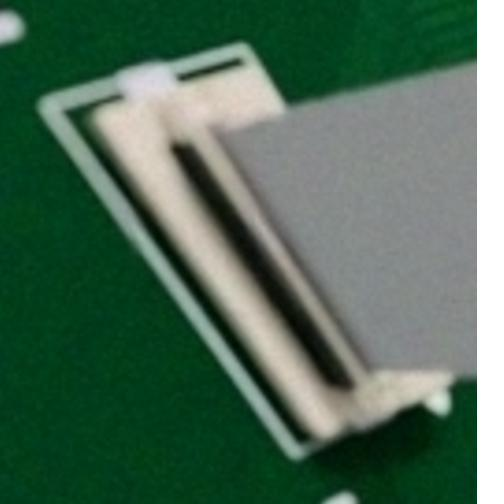

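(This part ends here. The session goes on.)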